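# Load six cart bottles into fridge and close door

## Task

Move all six bottles from the cart into the refrigerator, each standing upright, then close the refrigerator door completely. The task fails if a glass bottle drops any real distance, if the door is swung open or closed violently, or if the robot tips over or is left leaning. At the end, release the gripper and back the robot away.

## Robot and tools

ROBOT. TidyBot++ has one arm. It is a wheeled base, 0.54 m long, 0.50 m wide and 0.38 m tall, with a seven-joint Kinova arm and a two-finger Robotiq gripper. The shoulder sits 0.12 m ahead of the base centre and 0.68 m above the floor. Link lengths are 0.42 m (upper arm), 0.31 m (forearm) and 0.31 m (wrist to hand point). At the start the arm is folded with the hand pointing down. Two cameras are available: base_camera, fixed on the base, and wrist_camera, which looks along the hand.

FRAMES. Base frame: origin on the floor below the base centre, x ahead, y to the left, z up, in metres. Odometry frame: the base frame as it was when the scene began. base_odometry reports x, y and heading there. Heading is in rad, left positive, from -3.142 to 3.142. It counts wheel rotation, so slip shows up as travel. base_tilt is in degrees, with forward and right lean positive.

move. One action per call. It has up to four parts, sent together:
- base: relative offsets from the base's current pose, measured along the base's axes at the moment the command starts. translate_m is forward (+) or back, -2 to 2 m. strafe_m is left (+) or right, -2 to 2 m. rotate_rad is counter-clockwise from above (+), -6.3 to 6.3 rad.
- joints: absolute angles keyed by name. joint_1_rad to joint_7_rad are in rad. joint_2_rad is limited to -2.249 to 2.249 and joint_4_rad to -2.579 to 2.579. joint_6_rad is limited to -2.099 to 2.099. Joints 1, 3, 5 and 7 are unlimited and take the shorter direction, so rotate them in steps under half a turn. joint_1_rad positive turns the arm clockwise seen from above, the reverse of heading. gripper_pos runs from 0 (open, about 85 mm gap) to 1 (closed). The gap is roughly 85 x (1 - gripper_pos) mm.
- target: an absolute hand pose as one list of seven numbers, [x, y, z, qw, qx, qy, qz]. Position is in metres in the base frame, matching the hand_pose line, which reports the point between the finger pads. The hand's z axis runs out along the fingers, and the fingers close along its y axis. With a target, joints may hold only gripper_pos.
- speeds: caps for this action only. translate_m and strafe_m take 0.05 to 0.5 m/s; put one value under only one of those keys when both are used. rotate_rad takes 0.1 to 1.57 rad/s. gripper_pos may also be capped.
Other arguments: cameras is a list from base_camera, wrist_camera or all. It defaults to all, and [] returns no images. blocking defaults to true, so the call waits until everything stops. With false, the call returns after about 0.5 s while the motion continues. A call with no action just reports state and images. An unknown key makes the call invalid, and an out-of-range value makes it refused. One action runs at most 15 s, and a base move is cut off after 14 s.

wait(seconds 0 to 10, cameras) sends nothing new and returns the state. stop(cameras) brakes every motion still running. zoom_image(camera, region [x0, y0, x1, y1] in pixels, at most 504 by 504) gives a closer view of the latest image from that camera. base_camera images are 644x364 and wrist_camera images are 644x476. read_manual returns licence texts only. finished_scene(scene) ends the current scene, taking the current scene's number; it cannot be undone.

RESULT LINES. The move line reads done, or else the worst status among the motions. base_status, joint_status and hand_status report each motion:
- moving: still running.
- done: reached. For the base this only means the wheels turned enough. For the hand it means within 10 mm and 2 degrees.
- off_target: came to rest short and may still be pushing.
- not_followed: a check held back the targets.
- contact_stop or time_out: an unplanned stop. The first result showing one cancels the remaining move, wait and finished_scene calls in that reply.
Other lines:
- joint command not followed / pose unreachable: the arm's targets were withheld. cause: explains a self-collision.
- hand_target: where the hand would be if every joint reached its target.
- motor_effort: percent of each motor's maximum, with the peak in brackets.
- on_its_own: things the robot did without being told to.
- ARM HIT: the arm struck the base or itself.
- torque_fault: a torque sensor hit its limit and the arm froze for 10 s.
- MOTOR HOT / OVER-TEMPERATURE FAULT and limit_stop_at_motor_heat: overheating. Resend the targets once the arm accepts commands again.
- pictures: the order of the attached images.

PRACTICE. Targets usually end within about 3 cm. To correct one, add (wanted minus hand_pose) to the previous target. To keep a loaded hand still, resend hand_target, not hand_pose. Never command a loaded joint to the angle it currently reads, or it will sag. A carried bottle makes the arm droop, so correct for that. A straight-down hand reaches only about 0.94 m high, and only close to the base. Poses that are low and forward close to the base tend to miss, and may hit the base. The arm does not avoid furniture and will keep pushing into it. Do not drive or turn the base while the arm is caught on something high, and avoid sideways sweeps with the arm stretched out: both can tip the robot. Backing away or pulling the arm in straightens a lean. Close the gripper to 1 only when the bottle is between the pads. Do not clamp hard on something that still rests on a surface, or pull or twist hard while gripping. Lower bottles gently until hand_pose stops descending, then open. Move the door slowly with low speeds so it is never slammed. When finished, open the gripper and move the robot away before calling finished_scene.

Each tool is called after "Emit:" by a JSON object that holds its "op" and its "data", one argument or row to a line.

## Session

Emit:
{"op": "move", "data": {

}}

Scene clock: 0.00 s.
base_odometry: x=+0.000 y=+0.000 heading=+0.000
base_tilt: forward=-0.2 right=+0.1
base_status: not commanded
joint_positions: joint_1_rad=-0.023 joint_2_rad=-0.348 joint_3_rad=+3.122 joint_4_rad=-2.536 joint_5_rad=-0.012 joint_6_rad=-0.848 joint_7_rad=+1.609 gripper_pos=+0.000
joint_status: not commanded
motor_effort: joint_1_rad=+0 joint_2_rad=-2 joint_3_rad=+1 joint_4_rad=+14 joint_5_rad=+1 joint_6_rad=+1 joint_7_rad=+0
hand_pose: x=+0.2640 y=+0.0094 z=+0.5856 quat_wxyz=(-0.001, +0.998, +0.036, +0.053) (m; base frame)
hand_target: x=+0.2646 y=+0.0094 z=+0.5860 quat_wxyz=(-0.001, +0.998, +0.036, +0.053) (m; base frame)
hand_status: not commanded
pictures: base_camera, wrist_camera

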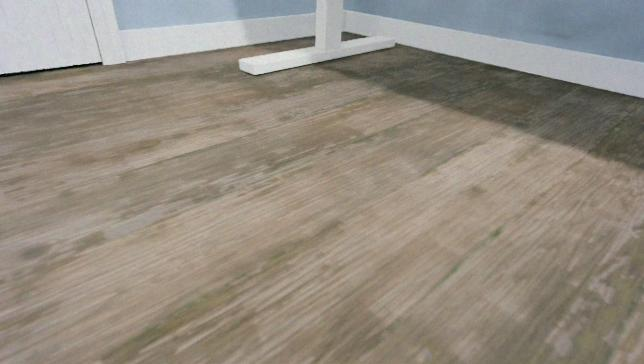

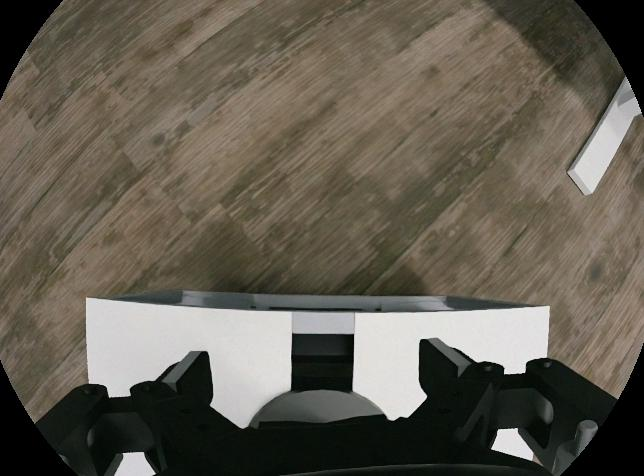

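Emit:
{"op": "move", "data": {
  "joints": {"joint_6_rad": 0.4}
}}

Emit:
{"op": "move", "data": {
  "base": {"rotate_rad": 1.2}
}}

Emit:
{"op": "move", "data": {
  "base": {"rotate_rad": 1.2}
}}

Emit:
{"op": "move", "data": {
  "base": {"rotate_rad": 1.2}
}}

Emit:
{"op": "move", "data": {
  "base": {"rotate_rad": 1.2}
}}

Scene clock: 11.83 s.
move: done
base_odometry: x=+0.000 y=+0.000 heading=+0.000
base_tilt: forward=-0.2 right=+0.1
base_status: not commanded
joint_positions: joint_1_rad=-0.023 joint_2_rad=-0.348 joint_3_rad=+3.122 joint_4_rad=-2.537 joint_5_rad=-0.012 joint_6_rad=+0.359 joint_7_rad=+1.609 gripper_pos=+0.000
joint_status: all done
motor_effort: joint_1_rad=+0(1) joint_2_rad=-6(7) joint_3_rad=+1(1) joint_4_rad=+18(18) joint_5_rad=+1(2) joint_6_rad=+9(9) joint_7_rad=+0(1)
hand_pose: x=+0.5321 y=+0.0179 z=+0.8157 quat_wxyz=(+0.000, +0.792, +0.028, +0.610) (m; base frame)
hand_target: x=+0.5354 y=+0.0180 z=+0.8286 quat_wxyz=(+0.000, +0.779, +0.027, +0.627) (m; base frame)
hand_status: not commanded
pictures: base_camera, wrist_camera
camera_calibration:
wrist_camera: T_world_to_cam=[[-0.0130452, -0.999861, -0.0103778, 0.0322584], [-0.252404, 0.0133353, -0.96753, 0.983182], [0.967534, -0.0100022, -0.252543, -0.171675], [0, 0, 0, 1]] pos_world=[0.414681, 0.0174257, 0.908238]

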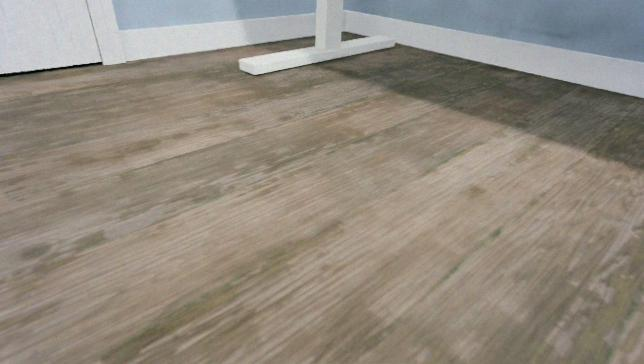

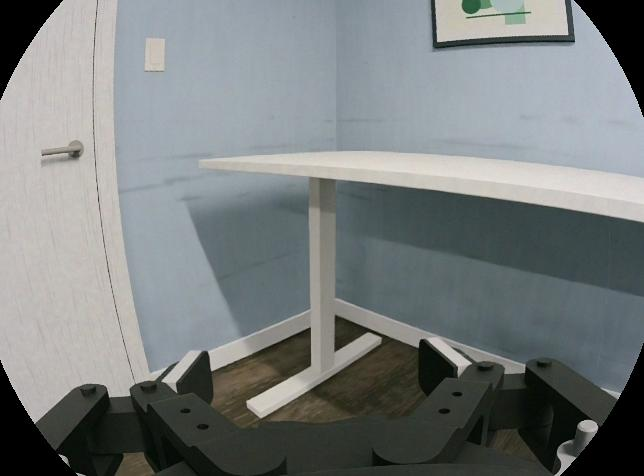

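Scene clock: 13.90 s.
move: done
base_odometry: x=+0.000 y=+0.000 heading=+1.199
base_tilt: forward=-0.2 right=+0.1
base_status: done
joint_positions: joint_1_rad=-0.023 joint_2_rad=-0.348 joint_3_rad=+3.122 joint_4_rad=-2.537 joint_5_rad=-0.012 joint_6_rad=+0.360 joint_7_rad=+1.609 gripper_pos=+0.000
joint_status: not commanded
motor_effort: joint_1_rad=-1(1) joint_2_rad=-6(8) joint_3_rad=+1(2) joint_4_rad=+18(18) joint_5_rad=+0(2) joint_6_rad=+9(9) joint_7_rad=+0(1)
hand_pose: x=+0.5322 y=+0.0180 z=+0.8160 quat_wxyz=(+0.000, +0.791, +0.028, +0.611) (m; base frame)
hand_target: x=+0.5354 y=+0.0180 z=+0.8286 quat_wxyz=(+0.000, +0.779, +0.027, +0.627) (m; base frame)
hand_status: not commanded
pictures: base_camera, wrist_camera
camera_calibration:
wrist_camera: T_world_to_cam=[[-0.0128726, -0.999863, -0.0103608, 0.0322346], [-0.251521, 0.0132663, -0.967761, 0.983183], [0.967766, -0.00985164, -0.251658, -0.172518], [0, 0, 0, 1]] pos_world=[0.414664, 0.0174874, 0.908404]

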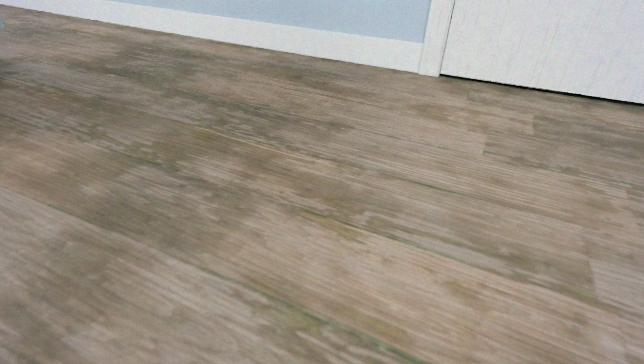

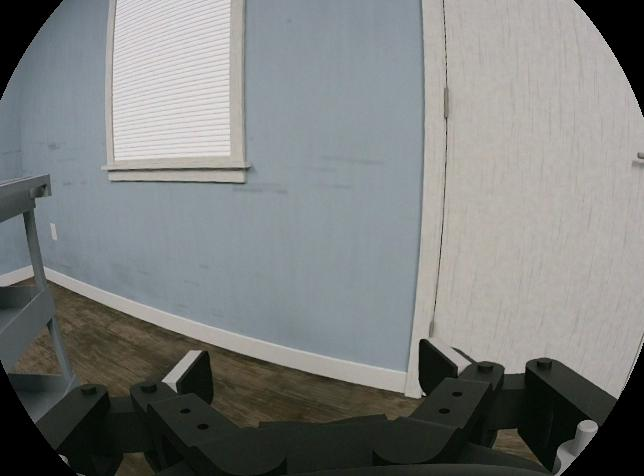

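Scene clock: 15.93 s.
move: done
base_odometry: x=+0.000 y=+0.000 heading=+2.398
base_tilt: forward=-0.2 right=+0.1
base_status: done
joint_positions: joint_1_rad=-0.023 joint_2_rad=-0.348 joint_3_rad=+3.122 joint_4_rad=-2.537 joint_5_rad=-0.012 joint_6_rad=+0.360 joint_7_rad=+1.609 gripper_pos=+0.000
joint_status: not commanded
motor_effort: joint_1_rad=+0(1) joint_2_rad=-6(8) joint_3_rad=+1(2) joint_4_rad=+18(18) joint_5_rad=+2(2) joint_6_rad=+9(9) joint_7_rad=+0(1)
hand_pose: x=+0.5322 y=+0.0180 z=+0.8160 quat_wxyz=(+0.000, +0.791, +0.028, +0.611) (m; base frame)
hand_target: x=+0.5354 y=+0.0180 z=+0.8286 quat_wxyz=(+0.000, +0.779, +0.027, +0.627) (m; base frame)
hand_status: not commanded
pictures: base_camera, wrist_camera
camera_calibration:
wrist_camera: T_world_to_cam=[[-0.0127884, -0.999865, -0.0103394, 0.0322116], [-0.251345, 0.0132226, -0.967807, 0.983183], [0.967813, -0.00977791, -0.25148, -0.172687], [0, 0, 0, 1]] pos_world=[0.414659, 0.0175185, 0.908437]

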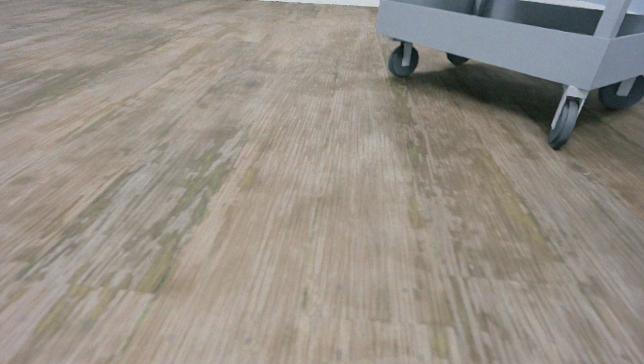

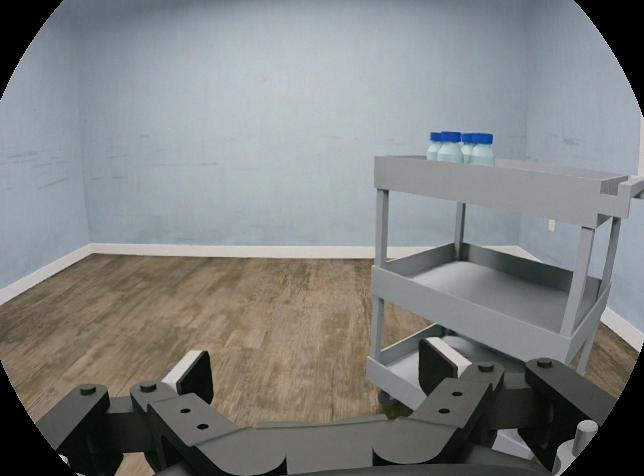

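Scene clock: 17.97 s.
move: done
base_odometry: x=+0.000 y=+0.000 heading=-2.686
base_tilt: forward=-0.2 right=+0.1
base_status: done
joint_positions: joint_1_rad=-0.023 joint_2_rad=-0.348 joint_3_rad=+3.122 joint_4_rad=-2.537 joint_5_rad=-0.012 joint_6_rad=+0.361 joint_7_rad=+1.609 gripper_pos=+0.000
joint_status: not commanded
motor_effort: joint_1_rad=+0(2) joint_2_rad=-6(8) joint_3_rad=+1(2) joint_4_rad=+18(18) joint_5_rad=+0(2) joint_6_rad=+9(9) joint_7_rad=+0(1)
hand_pose: x=+0.5322 y=+0.0180 z=+0.8161 quat_wxyz=(+0.000, +0.791, +0.028, +0.611) (m; base frame)
hand_target: x=+0.5354 y=+0.0180 z=+0.8286 quat_wxyz=(+0.000, +0.779, +0.027, +0.627) (m; base frame)
hand_status: not commanded
pictures: base_camera, wrist_camera
camera_calibration:
wrist_camera: T_world_to_cam=[[-0.0127317, -0.999866, -0.0103279, 0.0321988], [-0.251169, 0.0131955, -0.967853, 0.983183], [0.96786, -0.00972839, -0.251303, -0.172855], [0, 0, 0, 1]] pos_world=[0.414654, 0.0175392, 0.90847]

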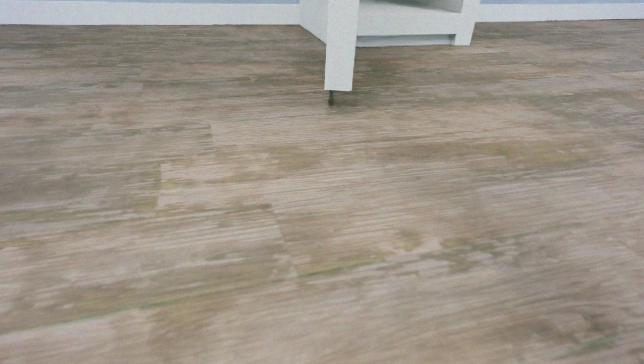

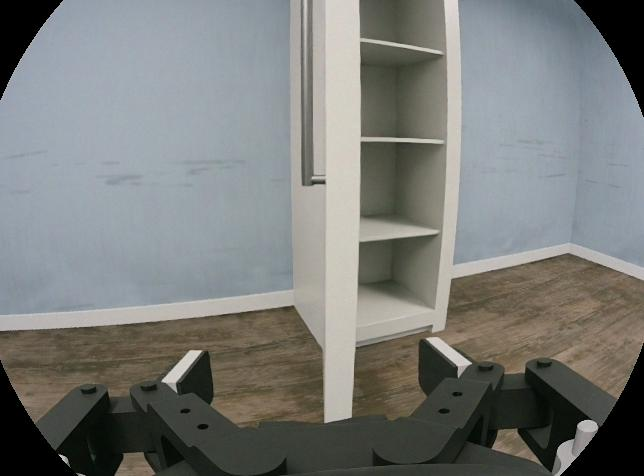

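Scene clock: 20.00 s.
move: done
base_odometry: x=+0.000 y=+0.000 heading=-1.488
base_tilt: forward=-0.2 right=+0.1
base_status: done
joint_positions: joint_1_rad=-0.023 joint_2_rad=-0.348 joint_3_rad=+3.122 joint_4_rad=-2.537 joint_5_rad=-0.012 joint_6_rad=+0.361 joint_7_rad=+1.609 gripper_pos=+0.000
joint_status: not commanded
motor_effort: joint_1_rad=+0(1) joint_2_rad=-6(8) joint_3_rad=+1(2) joint_4_rad=+18(19) joint_5_rad=+1(2) joint_6_rad=+9(9) joint_7_rad=+0(1)
hand_pose: x=+0.5322 y=+0.0180 z=+0.8162 quat_wxyz=(+0.000, +0.791, +0.028, +0.611) (m; base frame)
hand_target: x=+0.5354 y=+0.0180 z=+0.8286 quat_wxyz=(+0.000, +0.779, +0.027, +0.627) (m; base frame)
hand_status: not commanded
pictures: base_camera, wrist_camera
camera_calibration:
wrist_camera: T_world_to_cam=[[-0.0127027, -0.999866, -0.0103265, 0.032196], [-0.250992, 0.0131851, -0.967899, 0.983183], [0.967906, -0.00970308, -0.251126, -0.173024], [0, 0, 0, 1]] pos_world=[0.414651, 0.0175495, 0.908504]

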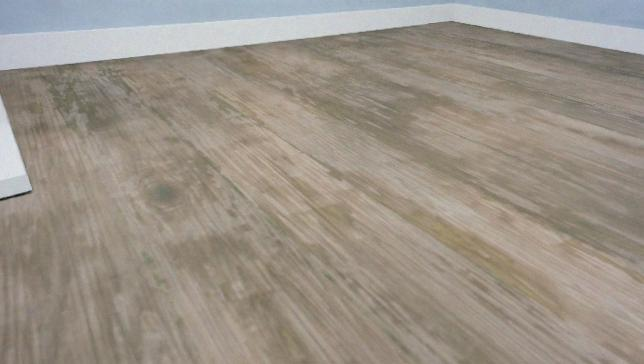

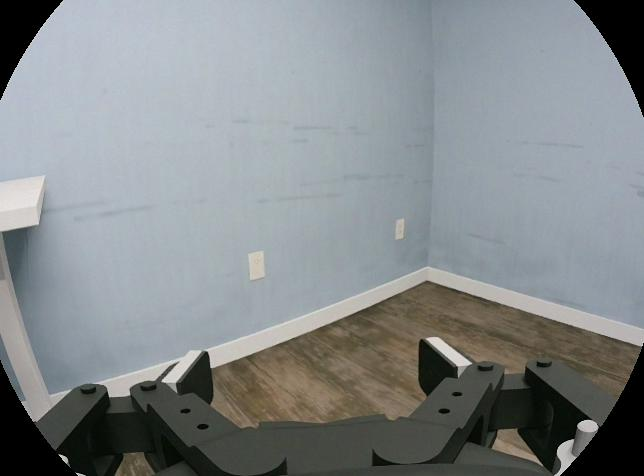

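Emit:
{"op": "move", "data": {
  "base": {"rotate_rad": 2.771},
  "joints": {"joint_1_rad": 0.0, "joint_2_rad": 0.0, "joint_3_rad": 3.1416, "joint_4_rad": -0.9, "joint_5_rad": 0.0, "joint_6_rad": -1.3, "joint_7_rad": 1.5708}
}}

Emit:
{"op": "move", "data": {
  "base": {"strafe_m": 1.238}
}}

Scene clock: 122.23 s.
move: done
base_odometry: x=+0.000 y=+0.000 heading=+1.283
base_tilt: forward=-0.2 right=+0.1
base_status: done
joint_positions: joint_1_rad=-0.016 joint_2_rad=-0.018 joint_3_rad=+3.127 joint_4_rad=-0.930 joint_5_rad=-0.012 joint_6_rad=-1.255 joint_7_rad=+1.609 gripper_pos=+0.000
joint_status: all done
motor_effort: joint_1_rad=+0(2) joint_2_rad=-18(23) joint_3_rad=+1(3) joint_4_rad=+17(21) joint_5_rad=+0(2) joint_6_rad=+8(10) joint_7_rad=+0(1)
hand_pose: x=+0.6170 y=+0.0202 z=+1.1201 quat_wxyz=(-0.004, +0.883, +0.032, +0.468) (m; base frame)
hand_target: x=+0.6169 y=+0.0013 z=+1.1148 quat_wxyz=(+0.000, +0.891, +0.000, +0.454) (m; base frame)
hand_status: not commanded
pictures: base_camera, wrist_camera
camera_calibration:
wrist_camera: T_world_to_cam=[[-0.00923017, -0.999957, -0.000338687, 0.0252489], [-0.559096, 0.00544159, -0.829085, 1.33336], [0.829052, -0.00746324, -0.559122, 0.251908], [0, 0, 0, 1]] pos_world=[0.536865, 0.0198723, 1.24633]

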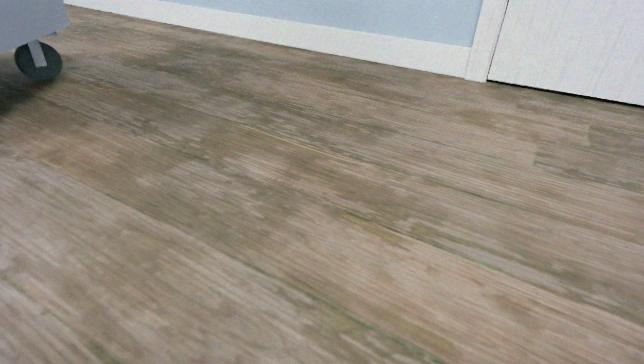

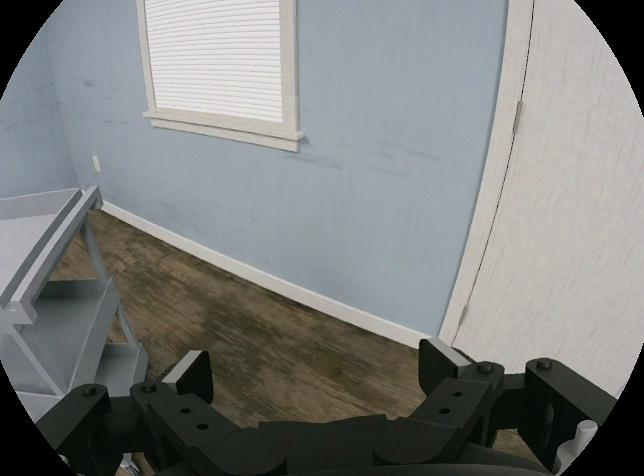

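Scene clock: 125.97 s.
move: done
base_odometry: x=-1.187 y=+0.352 heading=+1.284
base_tilt: forward=-0.2 right=+0.1
base_status: done
joint_positions: joint_1_rad=-0.010 joint_2_rad=-0.018 joint_3_rad=+3.132 joint_4_rad=-0.930 joint_5_rad=-0.012 joint_6_rad=-1.257 joint_7_rad=+1.609 gripper_pos=+0.000
joint_status: not commanded
motor_effort: joint_1_rad=+0(2) joint_2_rad=-17(18) joint_3_rad=+1(3) joint_4_rad=+17(17) joint_5_rad=+1(2) joint_6_rad=+8(8) joint_7_rad=+0(1)
hand_pose: x=+0.6171 y=+0.0146 z=+1.1194 quat_wxyz=(-0.001, +0.884, +0.027, +0.467) (m; base frame)
hand_target: x=+0.6169 y=+0.0013 z=+1.1148 quat_wxyz=(+0.000, +0.891, +0.000, +0.454) (m; base frame)
hand_status: not commanded
pictures: base_camera, wrist_camera
camera_calibration:
wrist_camera: T_world_to_cam=[[-0.0204376, -0.999791, -0.000322405, 0.0265133], [-0.560955, 0.0117339, -0.827763, 1.33244], [0.827594, -0.0167367, -0.561077, 0.254609], [0, 0, 0, 1]] pos_world=[0.537268, 0.0151343, 1.24581]

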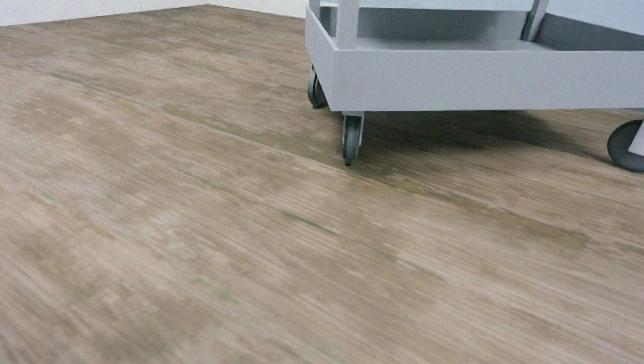

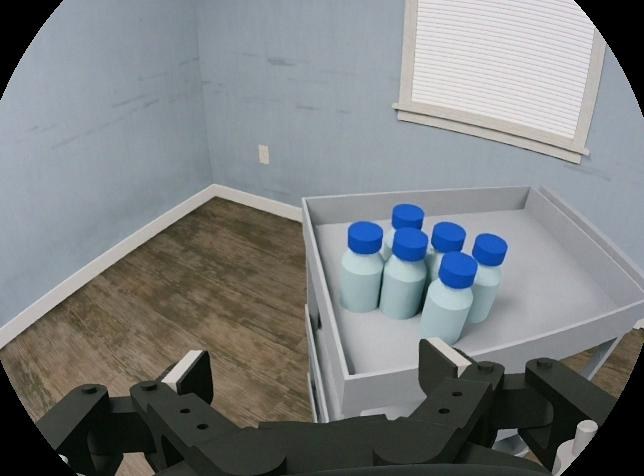

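Emit:
{"op": "zoom_image", "data": {
  "camera": "wrist_camera",
  "region": [290, 160, 644, 420]
}}

Scaled by 1.424.

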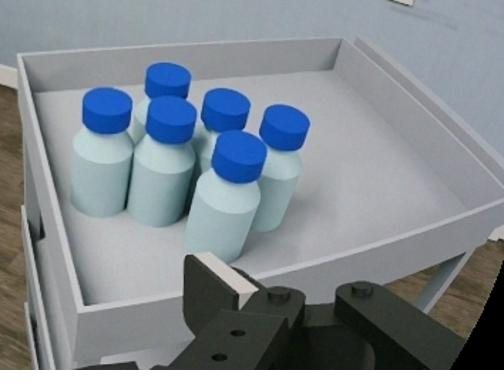

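Emit:
{"op": "zoom_image", "data": {
  "camera": "wrist_camera",
  "region": [330, 190, 520, 350]
}}

Scaled by 2.653.

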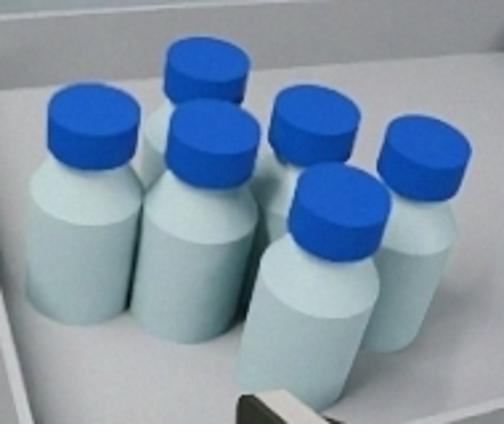

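Emit:
{"op": "move", "data": {
  "base": {"rotate_rad": 2.665}
}}

Scene clock: 251.77 s.
move: done
base_odometry: x=-1.187 y=+0.352 heading=-2.335
base_tilt: forward=-0.2 right=+0.1
base_status: done
joint_positions: joint_1_rad=-0.007 joint_2_rad=+0.004 joint_3_rad=+3.134 joint_4_rad=-0.930 joint_5_rad=-0.012 joint_6_rad=-1.257 joint_7_rad=+1.609 gripper_pos=+0.000
joint_status: not commanded
motor_effort: joint_1_rad=+0(2) joint_2_rad=-19(24) joint_3_rad=+1(3) joint_4_rad=+17(18) joint_5_rad=+0(2) joint_6_rad=+8(8) joint_7_rad=+0(1)
hand_pose: x=+0.6264 y=+0.0119 z=+1.1084 quat_wxyz=(+0.000, +0.889, +0.024, +0.457) (m; base frame)
hand_target: x=+0.6169 y=+0.0013 z=+1.1148 quat_wxyz=(+0.000, +0.891, +0.000, +0.454) (m; base frame)
hand_status: not commanded
pictures: base_camera, wrist_camera
camera_calibration:
wrist_camera: T_world_to_cam=[[-0.0259263, -0.999664, 0.000363071, 0.0266837], [-0.579124, 0.0147236, -0.815107, 1.32592], [0.814827, -0.021343, -0.579311, 0.268876], [0, 0, 0, 1]] pos_world=[0.549477, 0.012891, 1.23652]

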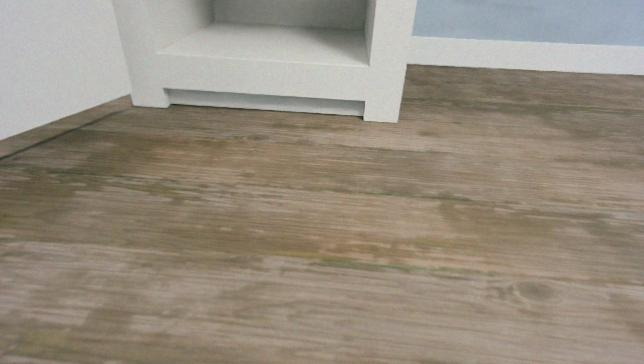

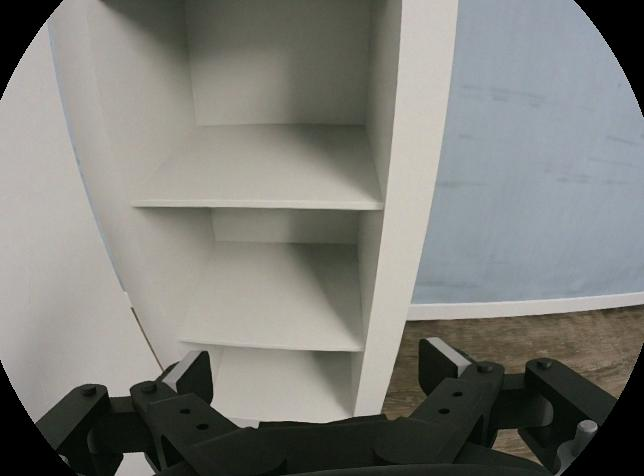

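Emit:
{"op": "move", "data": {
  "base": {"rotate_rad": -2.664, "translate_m": -0.051, "strafe_m": 0.184}
}}

Emit:
{"op": "zoom_image", "data": {
  "camera": "wrist_camera",
  "region": [200, 160, 520, 400]
}}

Scene clock: 361.33 s.
move: done
base_odometry: x=-1.019 y=+0.261 heading=+1.285
base_tilt: forward=-0.2 right=+0.1
base_status: done
joint_positions: joint_1_rad=-0.004 joint_2_rad=+0.006 joint_3_rad=+3.137 joint_4_rad=-0.930 joint_5_rad=-0.012 joint_6_rad=-1.258 joint_7_rad=+1.609 gripper_pos=+0.000
joint_status: not commanded
motor_effort: joint_1_rad=+0(3) joint_2_rad=-18(24) joint_3_rad=+0(5) joint_4_rad=+17(18) joint_5_rad=+0(2) joint_6_rad=+7(8) joint_7_rad=+0(1)
hand_pose: x=+0.6272 y=+0.0090 z=+1.1075 quat_wxyz=(+0.001, +0.889, +0.022, +0.456) (m; base frame)
hand_target: x=+0.6169 y=+0.0013 z=+1.1148 quat_wxyz=(+0.000, +0.891, +0.000, +0.454) (m; base frame)
hand_status: not commanded
pictures: base_camera, wrist_camera
camera_calibration:
wrist_camera: T_world_to_cam=[[-0.0316181, -0.9995, 0.000450615, 0.0272901], [-0.580653, 0.0180014, -0.813952, 1.32536], [0.813537, -0.0259973, -0.580932, 0.270365], [0, 0, 0, 1]] pos_world=[0.550485, 0.0104469, 1.23583]

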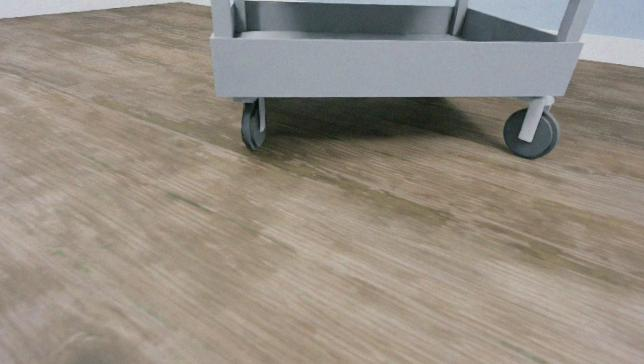

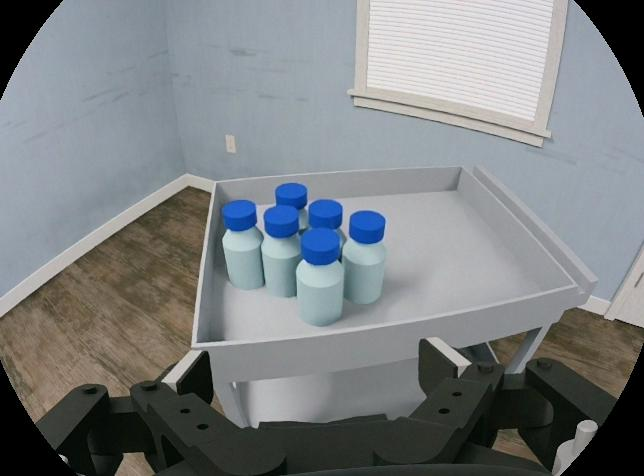

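Scaled by 1.575.

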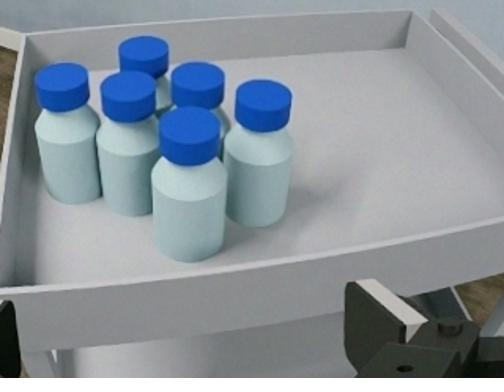

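Emit:
{"op": "move", "data": {
  "joints": {"joint_6_rad": 0.53, "joint_7_rad": 1.5708, "joint_5_rad": 0.0},
  "cameras": []
}}

Emit:
{"op": "move", "data": {
  "joints": {"joint_2_rad": 0.2527, "joint_4_rad": -1.8872, "joint_6_rad": 0.5691}
}}

Scene clock: 406.63 s.
move: done
base_odometry: x=-1.019 y=+0.261 heading=+1.285
base_tilt: forward=-0.2 right=+0.1
base_status: not commanded
joint_positions: joint_1_rad=-0.004 joint_2_rad=-0.003 joint_3_rad=+3.137 joint_4_rad=-0.922 joint_5_rad=-0.012 joint_6_rad=+0.489 joint_7_rad=+1.609 gripper_pos=+0.000
joint_status: all done
motor_effort: joint_1_rad=+0(1) joint_2_rad=-15(21) joint_3_rad=+1(1) joint_4_rad=+14(19) joint_5_rad=+1(3) joint_6_rad=+3(10) joint_7_rad=+1(1)
hand_pose: x=+0.4972 y=+0.0028 z=+1.5763 quat_wxyz=(+0.010, +0.213, +0.001, +0.977) (m; base frame)
hand_target: x=+0.4778 y=+0.0014 z=+1.5882 quat_wxyz=(+0.000, +0.184, +0.000, +0.983) (m; base frame)
hand_status: not commanded
pictures: none
No camera images: "cameras" was empty.

Scene clock: 408.90 s.
move: done
base_odometry: x=-1.019 y=+0.261 heading=+1.285
base_tilt: forward=-0.2 right=+0.1
base_status: not commanded
joint_positions: joint_1_rad=-0.004 joint_2_rad=+0.233 joint_3_rad=+3.137 joint_4_rad=-1.872 joint_5_rad=-0.012 joint_6_rad=+0.528 joint_7_rad=+1.609 gripper_pos=+0.000
joint_status: all done
motor_effort: joint_1_rad=+0(1) joint_2_rad=-30(35) joint_3_rad=+0(1) joint_4_rad=+19(23) joint_5_rad=+0(2) joint_6_rad=+9(11) joint_7_rad=+0(1)
hand_pose: x=+0.7981 y=+0.0048 z=+0.9292 quat_wxyz=(+0.009, +0.709, +0.010, +0.705) (m; base frame)
hand_target: x=+0.8003 y=+0.0013 z=+0.9198 quat_wxyz=(+0.000, +0.707, +0.000, +0.707) (m; base frame)
hand_status: not commanded
pictures: base_camera, wrist_camera
camera_calibration:
wrist_camera: T_world_to_cam=[[-0.0416327, -0.998681, -0.0300632, 0.064939], [-0.00242778, 0.0301903, -0.999541, 0.990458], [0.99913, -0.0415406, -0.00368148, -0.656795], [0, 0, 0, 1]] pos_world=[0.661332, 0.00766738, 0.989538]

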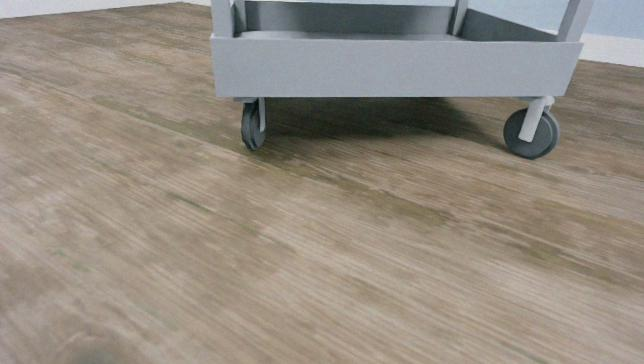

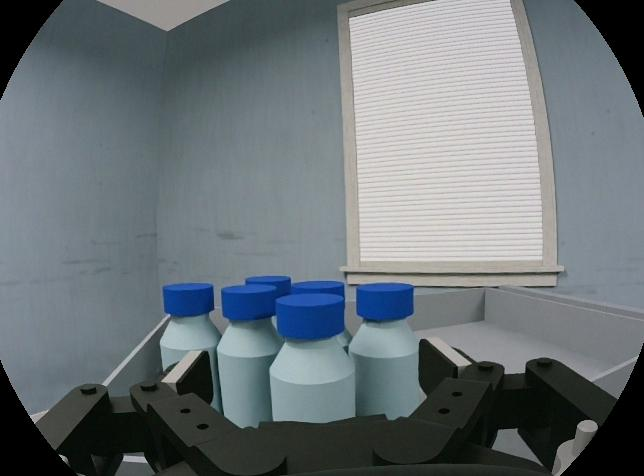

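Emit:
{"op": "move", "data": {
  "joints": {"joint_2_rad": 0.275, "joint_4_rad": -1.8872, "joint_6_rad": 0.598},
  "cameras": []
}}

Emit:
{"op": "move", "data": {
  "base": {"translate_m": 0.13},
  "speeds": {"translate_m": 0.15},
  "cameras": ["wrist_camera"]
}}

Scene clock: 432.93 s.
move: done
base_odometry: x=-1.019 y=+0.261 heading=+1.285
base_tilt: forward=-0.2 right=+0.1
base_status: not commanded
joint_positions: joint_1_rad=-0.004 joint_2_rad=+0.258 joint_3_rad=+3.137 joint_4_rad=-1.873 joint_5_rad=-0.012 joint_6_rad=+0.562 joint_7_rad=+1.609 gripper_pos=+0.000
joint_status: all done
motor_effort: joint_1_rad=+0(0) joint_2_rad=-29(32) joint_3_rad=+0(1) joint_4_rad=+19(19) joint_5_rad=+0(2) joint_6_rad=+9(10) joint_7_rad=+0(1)
hand_pose: x=+0.8040 y=+0.0047 z=+0.9224 quat_wxyz=(+0.009, +0.706, +0.010, +0.708) (m; base frame)
hand_target: x=+0.8055 y=+0.0013 z=+0.9135 quat_wxyz=(+0.000, +0.705, +0.000, +0.709) (m; base frame)
hand_status: not commanded
pictures: none
No camera images: "cameras" was empty.

Scene clock: 434.43 s.
move: done
base_odometry: x=-0.982 y=+0.386 heading=+1.284
base_tilt: forward=-0.2 right=+0.1
base_status: done
joint_positions: joint_1_rad=-0.004 joint_2_rad=+0.266 joint_3_rad=+3.137 joint_4_rad=-1.874 joint_5_rad=-0.012 joint_6_rad=+0.563 joint_7_rad=+1.609 gripper_pos=+0.000
joint_status: not commanded
motor_effort: joint_1_rad=+0(1) joint_2_rad=-30(33) joint_3_rad=+0(1) joint_4_rad=+19(20) joint_5_rad=+0(2) joint_6_rad=+9(9) joint_7_rad=+0(1)
hand_pose: x=+0.8055 y=+0.0047 z=+0.9164 quat_wxyz=(+0.009, +0.709, +0.010, +0.705) (m; base frame)
hand_target: x=+0.8055 y=+0.0013 z=+0.9135 quat_wxyz=(+0.000, +0.705, +0.000, +0.709) (m; base frame)
hand_status: not commanded
pictures: wrist_camera
camera_calibration:
wrist_camera: T_world_to_cam=[[-0.0420224, -0.998667, -0.0299615, 0.0649936], [-0.00299917, 0.030114, -0.999542, 0.978126], [0.999112, -0.0419133, -0.00426063, -0.663677], [0, 0, 0, 1]] pos_world=[0.668753, 0.0076348, 0.976798]

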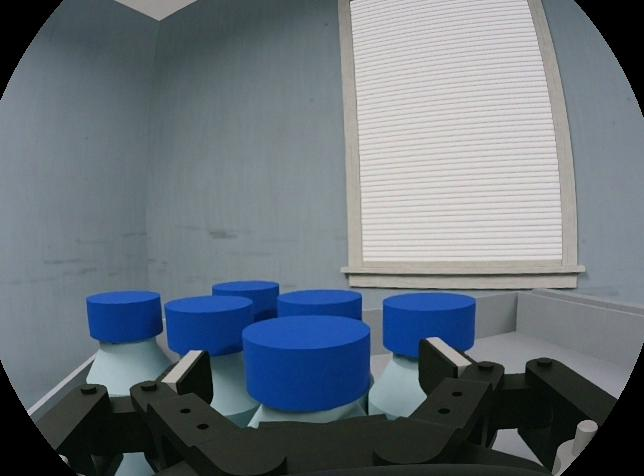

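Emit:
{"op": "move", "data": {
  "base": {"translate_m": 0.026, "strafe_m": 0.004},
  "speeds": {"translate_m": 0.1},
  "cameras": ["wrist_camera"]
}}

Emit:
{"op": "zoom_image", "data": {
  "camera": "wrist_camera",
  "region": [160, 260, 480, 476]
}}

Scene clock: 456.63 s.
move: done
base_odometry: x=-0.978 y=+0.413 heading=+1.283
base_tilt: forward=-0.2 right=+0.1
base_status: done
joint_positions: joint_1_rad=-0.004 joint_2_rad=+0.272 joint_3_rad=+3.137 joint_4_rad=-1.875 joint_5_rad=-0.012 joint_6_rad=+0.563 joint_7_rad=+1.609 gripper_pos=+0.000
joint_status: not commanded
motor_effort: joint_1_rad=+0(2) joint_2_rad=-30(33) joint_3_rad=+0(1) joint_4_rad=+19(20) joint_5_rad=+0(2) joint_6_rad=+9(10) joint_7_rad=+0(1)
hand_pose: x=+0.8066 y=+0.0047 z=+0.9117 quat_wxyz=(+0.009, +0.712, +0.010, +0.702) (m; base frame)
hand_target: x=+0.8055 y=+0.0013 z=+0.9135 quat_wxyz=(+0.000, +0.705, +0.000, +0.709) (m; base frame)
hand_status: not commanded
pictures: wrist_camera
camera_calibration:
wrist_camera: T_world_to_cam=[[-0.0422568, -0.998667, -0.0296412, 0.0647836], [-0.00983393, 0.030082, -0.999499, 0.978948], [0.999058, -0.0419442, -0.011092, -0.658594], [0, 0, 0, 1]] pos_world=[0.670338, 0.00762442, 0.973072]

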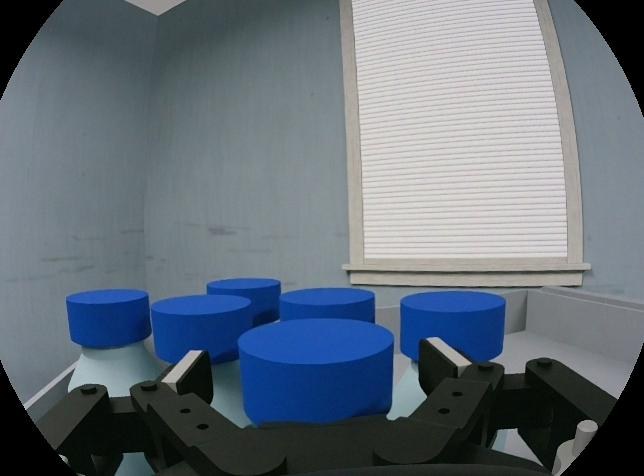

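Scaled by 1.575.

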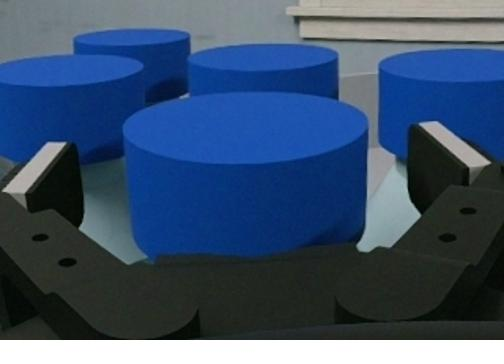

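Emit:
{"op": "move", "data": {
  "joints": {"gripper_pos": 0.55},
  "cameras": ["wrist_camera"]
}}

Scene clock: 476.00 s.
move: off_target
base_odometry: x=-0.978 y=+0.413 heading=+1.283
base_tilt: forward=-0.2 right=+0.1
base_status: not commanded
joint_positions: joint_1_rad=-0.004 joint_2_rad=+0.272 joint_3_rad=+3.137 joint_4_rad=-1.875 joint_5_rad=-0.012 joint_6_rad=+0.563 joint_7_rad=+1.609 gripper_pos=+0.426
joint_status: gripper_pos off_target (ended at +0.426, target +0.550)
motor_effort: joint_1_rad=+0(1) joint_2_rad=-30(31) joint_3_rad=+0(1) joint_4_rad=+19(19) joint_5_rad=+1(2) joint_6_rad=+9(10) joint_7_rad=+1(1)
hand_pose: x=+0.8066 y=+0.0047 z=+0.9118 quat_wxyz=(+0.009, +0.712, +0.010, +0.702) (m; base frame)
hand_target: x=+0.8055 y=+0.0013 z=+0.9135 quat_wxyz=(+0.000, +0.705, +0.000, +0.709) (m; base frame)
hand_status: not commanded
pictures: wrist_camera
camera_calibration:
wrist_camera: T_world_to_cam=[[-0.0422554, -0.998667, -0.0296451, 0.064786], [-0.00974157, 0.030082, -0.9995, 0.978895], [0.999059, -0.0419455, -0.0109997, -0.658674], [0, 0, 0, 1]] pos_world=[0.670328, 0.00762416, 0.973081]

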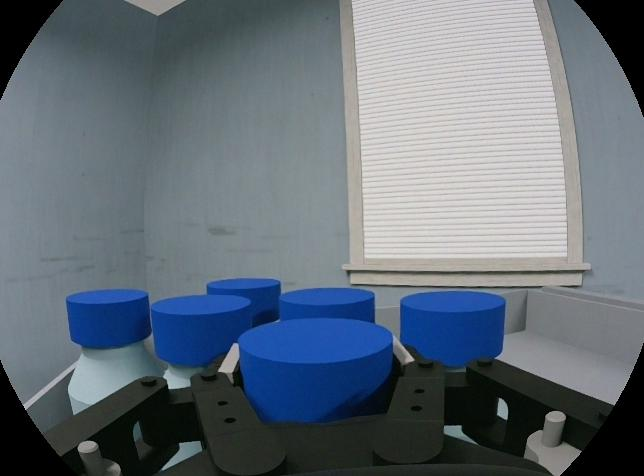

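Emit:
{"op": "move", "data": {
  "joints": {"gripper_pos": 0.7, "joint_2_rad": 0.2446, "joint_4_rad": -1.8336, "joint_6_rad": 0.4943},
  "cameras": ["wrist_camera"]
}}

Scene clock: 500.00 s.
move: off_target
base_odometry: x=-0.978 y=+0.413 heading=+1.283
base_tilt: forward=-0.2 right=+0.1
base_status: not commanded
joint_positions: joint_1_rad=-0.004 joint_2_rad=+0.260 joint_3_rad=+3.137 joint_4_rad=-1.859 joint_5_rad=-0.012 joint_6_rad=+0.509 joint_7_rad=+1.609 gripper_pos=+0.426
joint_status: gripper_pos off_target (ended at +0.426, target +0.700); the others done
motor_effort: joint_1_rad=+0(1) joint_2_rad=-32(33) joint_3_rad=+0(1) joint_4_rad=+20(21) joint_5_rad=+0(2) joint_6_rad=+10(11) joint_7_rad=+0(1)
hand_pose: x=+0.8066 y=+0.0049 z=+0.9125 quat_wxyz=(+0.009, +0.721, +0.011, +0.693) (m; base frame)
hand_target: x=+0.8069 y=+0.0013 z=+0.9332 quat_wxyz=(+0.000, +0.712, +0.000, +0.702) (m; base frame)
hand_status: not commanded
pictures: wrist_camera
camera_calibration:
wrist_camera: T_world_to_cam=[[-0.0424325, -0.998689, -0.0286317, 0.0642097], [-0.0355304, 0.0301477, -0.998914, 0.999901], [0.998467, -0.0413691, -0.036763, -0.634594], [0, 0, 0, 1]] pos_world=[0.671873, 0.00772814, 0.977324]

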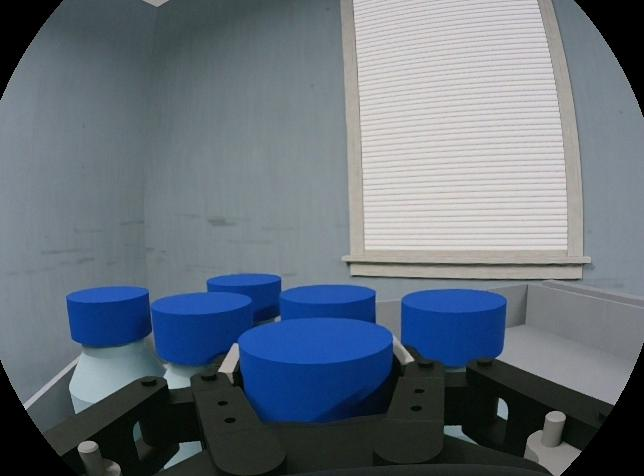

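Emit:
{"op": "move", "data": {
  "joints": {"joint_2_rad": 0.186, "joint_4_rad": -1.742, "joint_6_rad": 0.372},
  "cameras": ["wrist_camera"]
}}

Scene clock: 511.87 s.
move: off_target
base_odometry: x=-0.978 y=+0.413 heading=+1.283
base_tilt: forward=-0.2 right=+0.1
base_status: not commanded
joint_positions: joint_1_rad=-0.004 joint_2_rad=+0.209 joint_3_rad=+3.137 joint_4_rad=-1.791 joint_5_rad=-0.012 joint_6_rad=+0.391 joint_7_rad=+1.609 gripper_pos=+0.426
joint_status: joint_4_rad off_target (ended at -1.791, target -1.742); the others done
motor_effort: joint_1_rad=+0(1) joint_2_rad=-34(37) joint_3_rad=+0(1) joint_4_rad=+23(24) joint_5_rad=+1(2) joint_6_rad=+12(13) joint_7_rad=+0(1)
hand_pose: x=+0.8032 y=+0.0053 z=+0.9507 quat_wxyz=(+0.008, +0.720, +0.011, +0.693) (m; base frame)
hand_target: x=+0.8026 y=+0.0013 z=+0.9900 quat_wxyz=(+0.000, +0.702, +0.000, +0.712) (m; base frame)
hand_status: not commanded
pictures: wrist_camera
camera_calibration:
wrist_camera: T_world_to_cam=[[-0.041146, -0.998729, -0.0291057, 0.0649857], [-0.0346145, 0.0305378, -0.998934, 1.03722], [0.998553, -0.0400946, -0.035827, -0.630781], [0, 0, 0, 1]] pos_world=[0.668445, 0.00793766, 1.01541]

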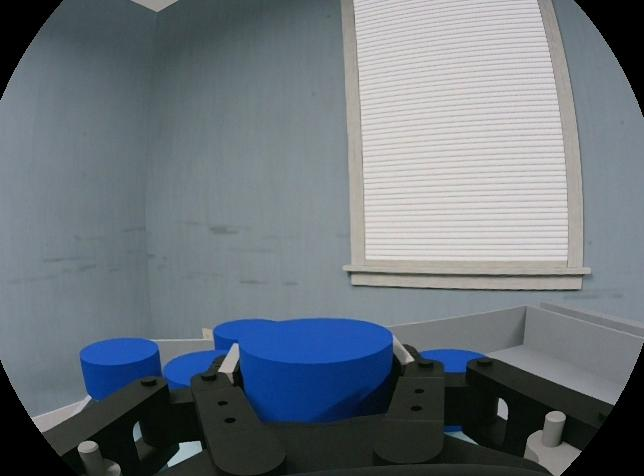

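Emit:
{"op": "move", "data": {
  "joints": {"joint_2_rad": 0.12, "joint_4_rad": -1.632, "joint_6_rad": 0.223},
  "cameras": []
}}

Emit:
{"op": "move", "data": {
  "joints": {"joint_2_rad": 0.065, "joint_4_rad": -1.547, "joint_6_rad": 0.085},
  "cameras": ["wrist_camera"]
}}

Scene clock: 521.10 s.
move: off_target
base_odometry: x=-0.978 y=+0.413 heading=+1.283
base_tilt: forward=-0.2 right=+0.1
base_status: not commanded
joint_positions: joint_1_rad=-0.004 joint_2_rad=+0.136 joint_3_rad=+3.137 joint_4_rad=-1.678 joint_5_rad=-0.012 joint_6_rad=+0.245 joint_7_rad=+1.609 gripper_pos=+0.426
joint_status: joint_4_rad off_target (ended at -1.678, target -1.632); the others done
motor_effort: joint_1_rad=-1(1) joint_2_rad=-32(37) joint_3_rad=+0(1) joint_4_rad=+25(25) joint_5_rad=+1(2) joint_6_rad=+12(13) joint_7_rad=+0(1)
hand_pose: x=+0.7924 y=+0.0058 z=+1.0237 quat_wxyz=(+0.007, +0.706, +0.011, +0.708) (m; base frame)
hand_target: x=+0.7896 y=+0.0013 z=+1.0559 quat_wxyz=(+0.000, +0.692, +0.000, +0.722) (m; base frame)
hand_status: not commanded
pictures: none
No camera images: "cameras" was empty.

Scene clock: 522.33 s.
move: off_target
base_odometry: x=-0.978 y=+0.413 heading=+1.283
base_tilt: forward=-0.2 right=+0.1
base_status: not commanded
joint_positions: joint_1_rad=-0.004 joint_2_rad=+0.084 joint_3_rad=+3.137 joint_4_rad=-1.596 joint_5_rad=-0.012 joint_6_rad=+0.106 joint_7_rad=+1.609 gripper_pos=+0.426
joint_status: joint_4_rad off_target (ended at -1.596, target -1.547); the others done
motor_effort: joint_1_rad=+0(1) joint_2_rad=-30(35) joint_3_rad=+1(1) joint_4_rad=+25(26) joint_5_rad=+1(2) joint_6_rad=+12(14) joint_7_rad=+0(1)
hand_pose: x=+0.7779 y=+0.0063 z=+1.0659 quat_wxyz=(+0.007, +0.708, +0.012, +0.706) (m; base frame)
hand_target: x=+0.7714 y=+0.0013 z=+1.1024 quat_wxyz=(+0.000, +0.691, +0.000, +0.722) (m; base frame)
hand_status: not commanded
pictures: wrist_camera
camera_calibration:
wrist_camera: T_world_to_cam=[[-0.0368481, -0.998837, -0.0311049, 0.06703], [0.000446798, 0.0311095, -0.999516, 1.12469], [0.999321, -0.0368442, -0.00070005, -0.639429], [0, 0, 0, 1]] pos_world=[0.640962, 0.00840427, 1.12578]

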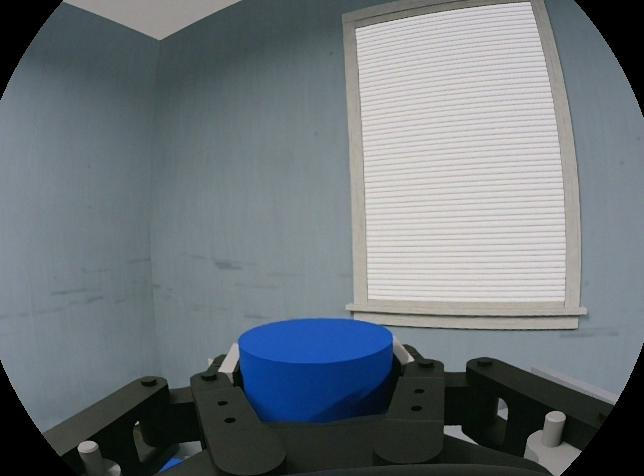

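Emit:
{"op": "move", "data": {
  "base": {"translate_m": -0.3},
  "cameras": []
}}

Emit:
{"op": "move", "data": {
  "base": {"rotate_rad": 2.617},
  "speeds": {"rotate_rad": 1.0}
}}

Scene clock: 551.87 s.
move: done
base_odometry: x=-1.064 y=+0.125 heading=+1.283
base_tilt: forward=-0.2 right=+0.1
base_status: done
joint_positions: joint_1_rad=-0.003 joint_2_rad=+0.076 joint_3_rad=+3.138 joint_4_rad=-1.595 joint_5_rad=-0.012 joint_6_rad=+0.103 joint_7_rad=+1.609 gripper_pos=+0.426
joint_status: not commanded
motor_effort: joint_1_rad=+0(3) joint_2_rad=-31(35) joint_3_rad=+1(2) joint_4_rad=+25(26) joint_5_rad=+1(2) joint_6_rad=+12(13) joint_7_rad=+1(1)
hand_pose: x=+0.7749 y=+0.0052 z=+1.0707 quat_wxyz=(+0.007, +0.706, +0.011, +0.708) (m; base frame)
hand_target: x=+0.7714 y=+0.0013 z=+1.1024 quat_wxyz=(+0.000, +0.691, +0.000, +0.722) (m; base frame)
hand_status: not commanded
pictures: none
No camera images: "cameras" was empty.

Scene clock: 555.40 s.
move: done
base_odometry: x=-1.064 y=+0.125 heading=-2.384
base_tilt: forward=-0.2 right=+0.1
base_status: done
joint_positions: joint_1_rad=-0.004 joint_2_rad=+0.077 joint_3_rad=+3.139 joint_4_rad=-1.595 joint_5_rad=-0.012 joint_6_rad=+0.103 joint_7_rad=+1.609 gripper_pos=+0.426
joint_status: not commanded
motor_effort: joint_1_rad=+0(4) joint_2_rad=-29(32) joint_3_rad=+1(4) joint_4_rad=+25(25) joint_5_rad=+0(2) joint_6_rad=+12(13) joint_7_rad=+1(1)
hand_pose: x=+0.7753 y=+0.0057 z=+1.0701 quat_wxyz=(+0.007, +0.706, +0.012, +0.708) (m; base frame)
hand_target: x=+0.7714 y=+0.0013 z=+1.1024 quat_wxyz=(+0.000, +0.691, +0.000, +0.722) (m; base frame)
hand_status: not commanded
pictures: base_camera, wrist_camera
camera_calibration:
wrist_camera: T_world_to_cam=[[-0.0375355, -0.998808, -0.0311925, 0.0671588], [0.00535969, 0.0310128, -0.999505, 1.12514], [0.999281, -0.0376841, 0.00418922, -0.642009], [0, 0, 0, 1]] pos_world=[0.638038, 0.00799156, 1.12937]

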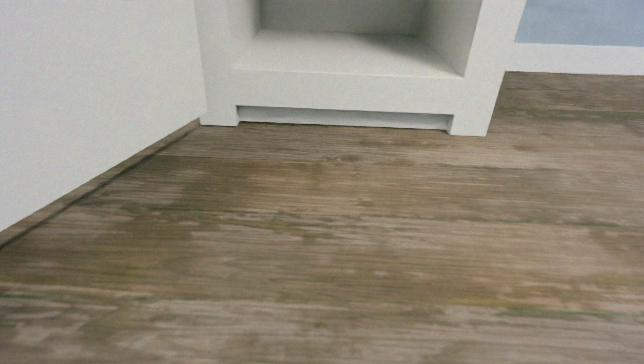

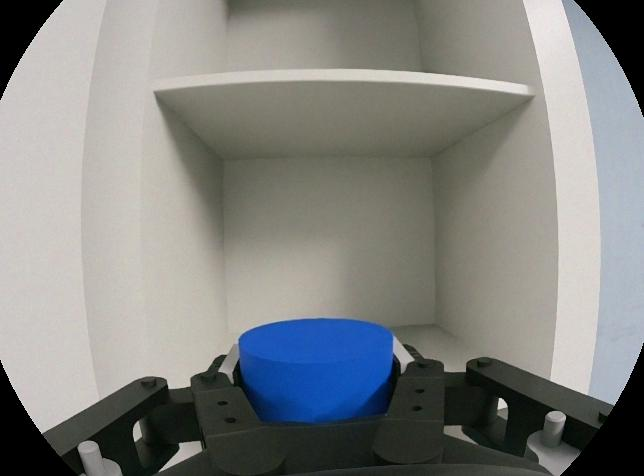

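Emit:
{"op": "move", "data": {
  "base": {"rotate_rad": 0.026, "strafe_m": -0.21, "translate_m": 0.006},
  "speeds": {"strafe_m": 0.3}
}}

Scene clock: 584.33 s.
move: done
base_odometry: x=-1.213 y=+0.273 heading=-2.356
base_tilt: forward=-0.2 right=+0.1
base_status: done
joint_positions: joint_1_rad=-0.001 joint_2_rad=+0.077 joint_3_rad=+3.139 joint_4_rad=-1.595 joint_5_rad=-0.012 joint_6_rad=+0.103 joint_7_rad=+1.609 gripper_pos=+0.426
joint_status: not commanded
motor_effort: joint_1_rad=+0(6) joint_2_rad=-30(31) joint_3_rad=+0(6) joint_4_rad=+25(25) joint_5_rad=+1(2) joint_6_rad=+12(12) joint_7_rad=+0(1)
hand_pose: x=+0.7753 y=+0.0036 z=+1.0701 quat_wxyz=(+0.008, +0.706, +0.010, +0.708) (m; base frame)
hand_target: x=+0.7714 y=+0.0013 z=+1.1024 quat_wxyz=(+0.000, +0.691, +0.000, +0.722) (m; base frame)
hand_status: not commanded
pictures: base_camera, wrist_camera
camera_calibration:
wrist_camera: T_world_to_cam=[[-0.0407943, -0.998681, -0.0311808, 0.0675381], [0.00539996, 0.0309859, -0.999505, 1.12515], [0.999153, -0.0409425, 0.00412878, -0.641931], [0, 0, 0, 1]] pos_world=[0.638066, 0.00630274, 1.12935]

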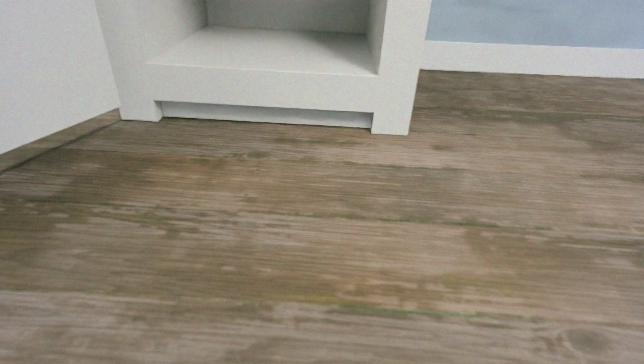

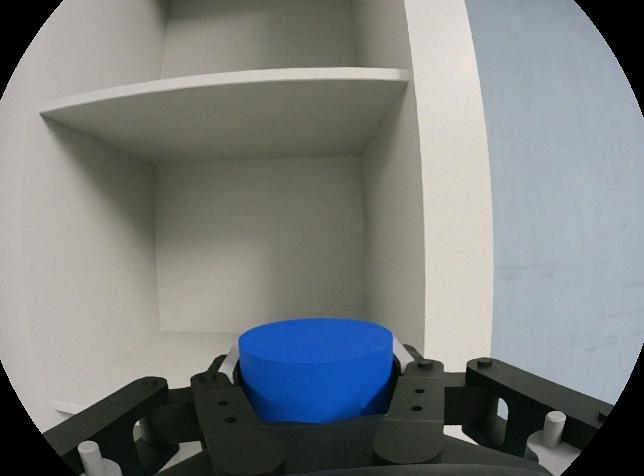

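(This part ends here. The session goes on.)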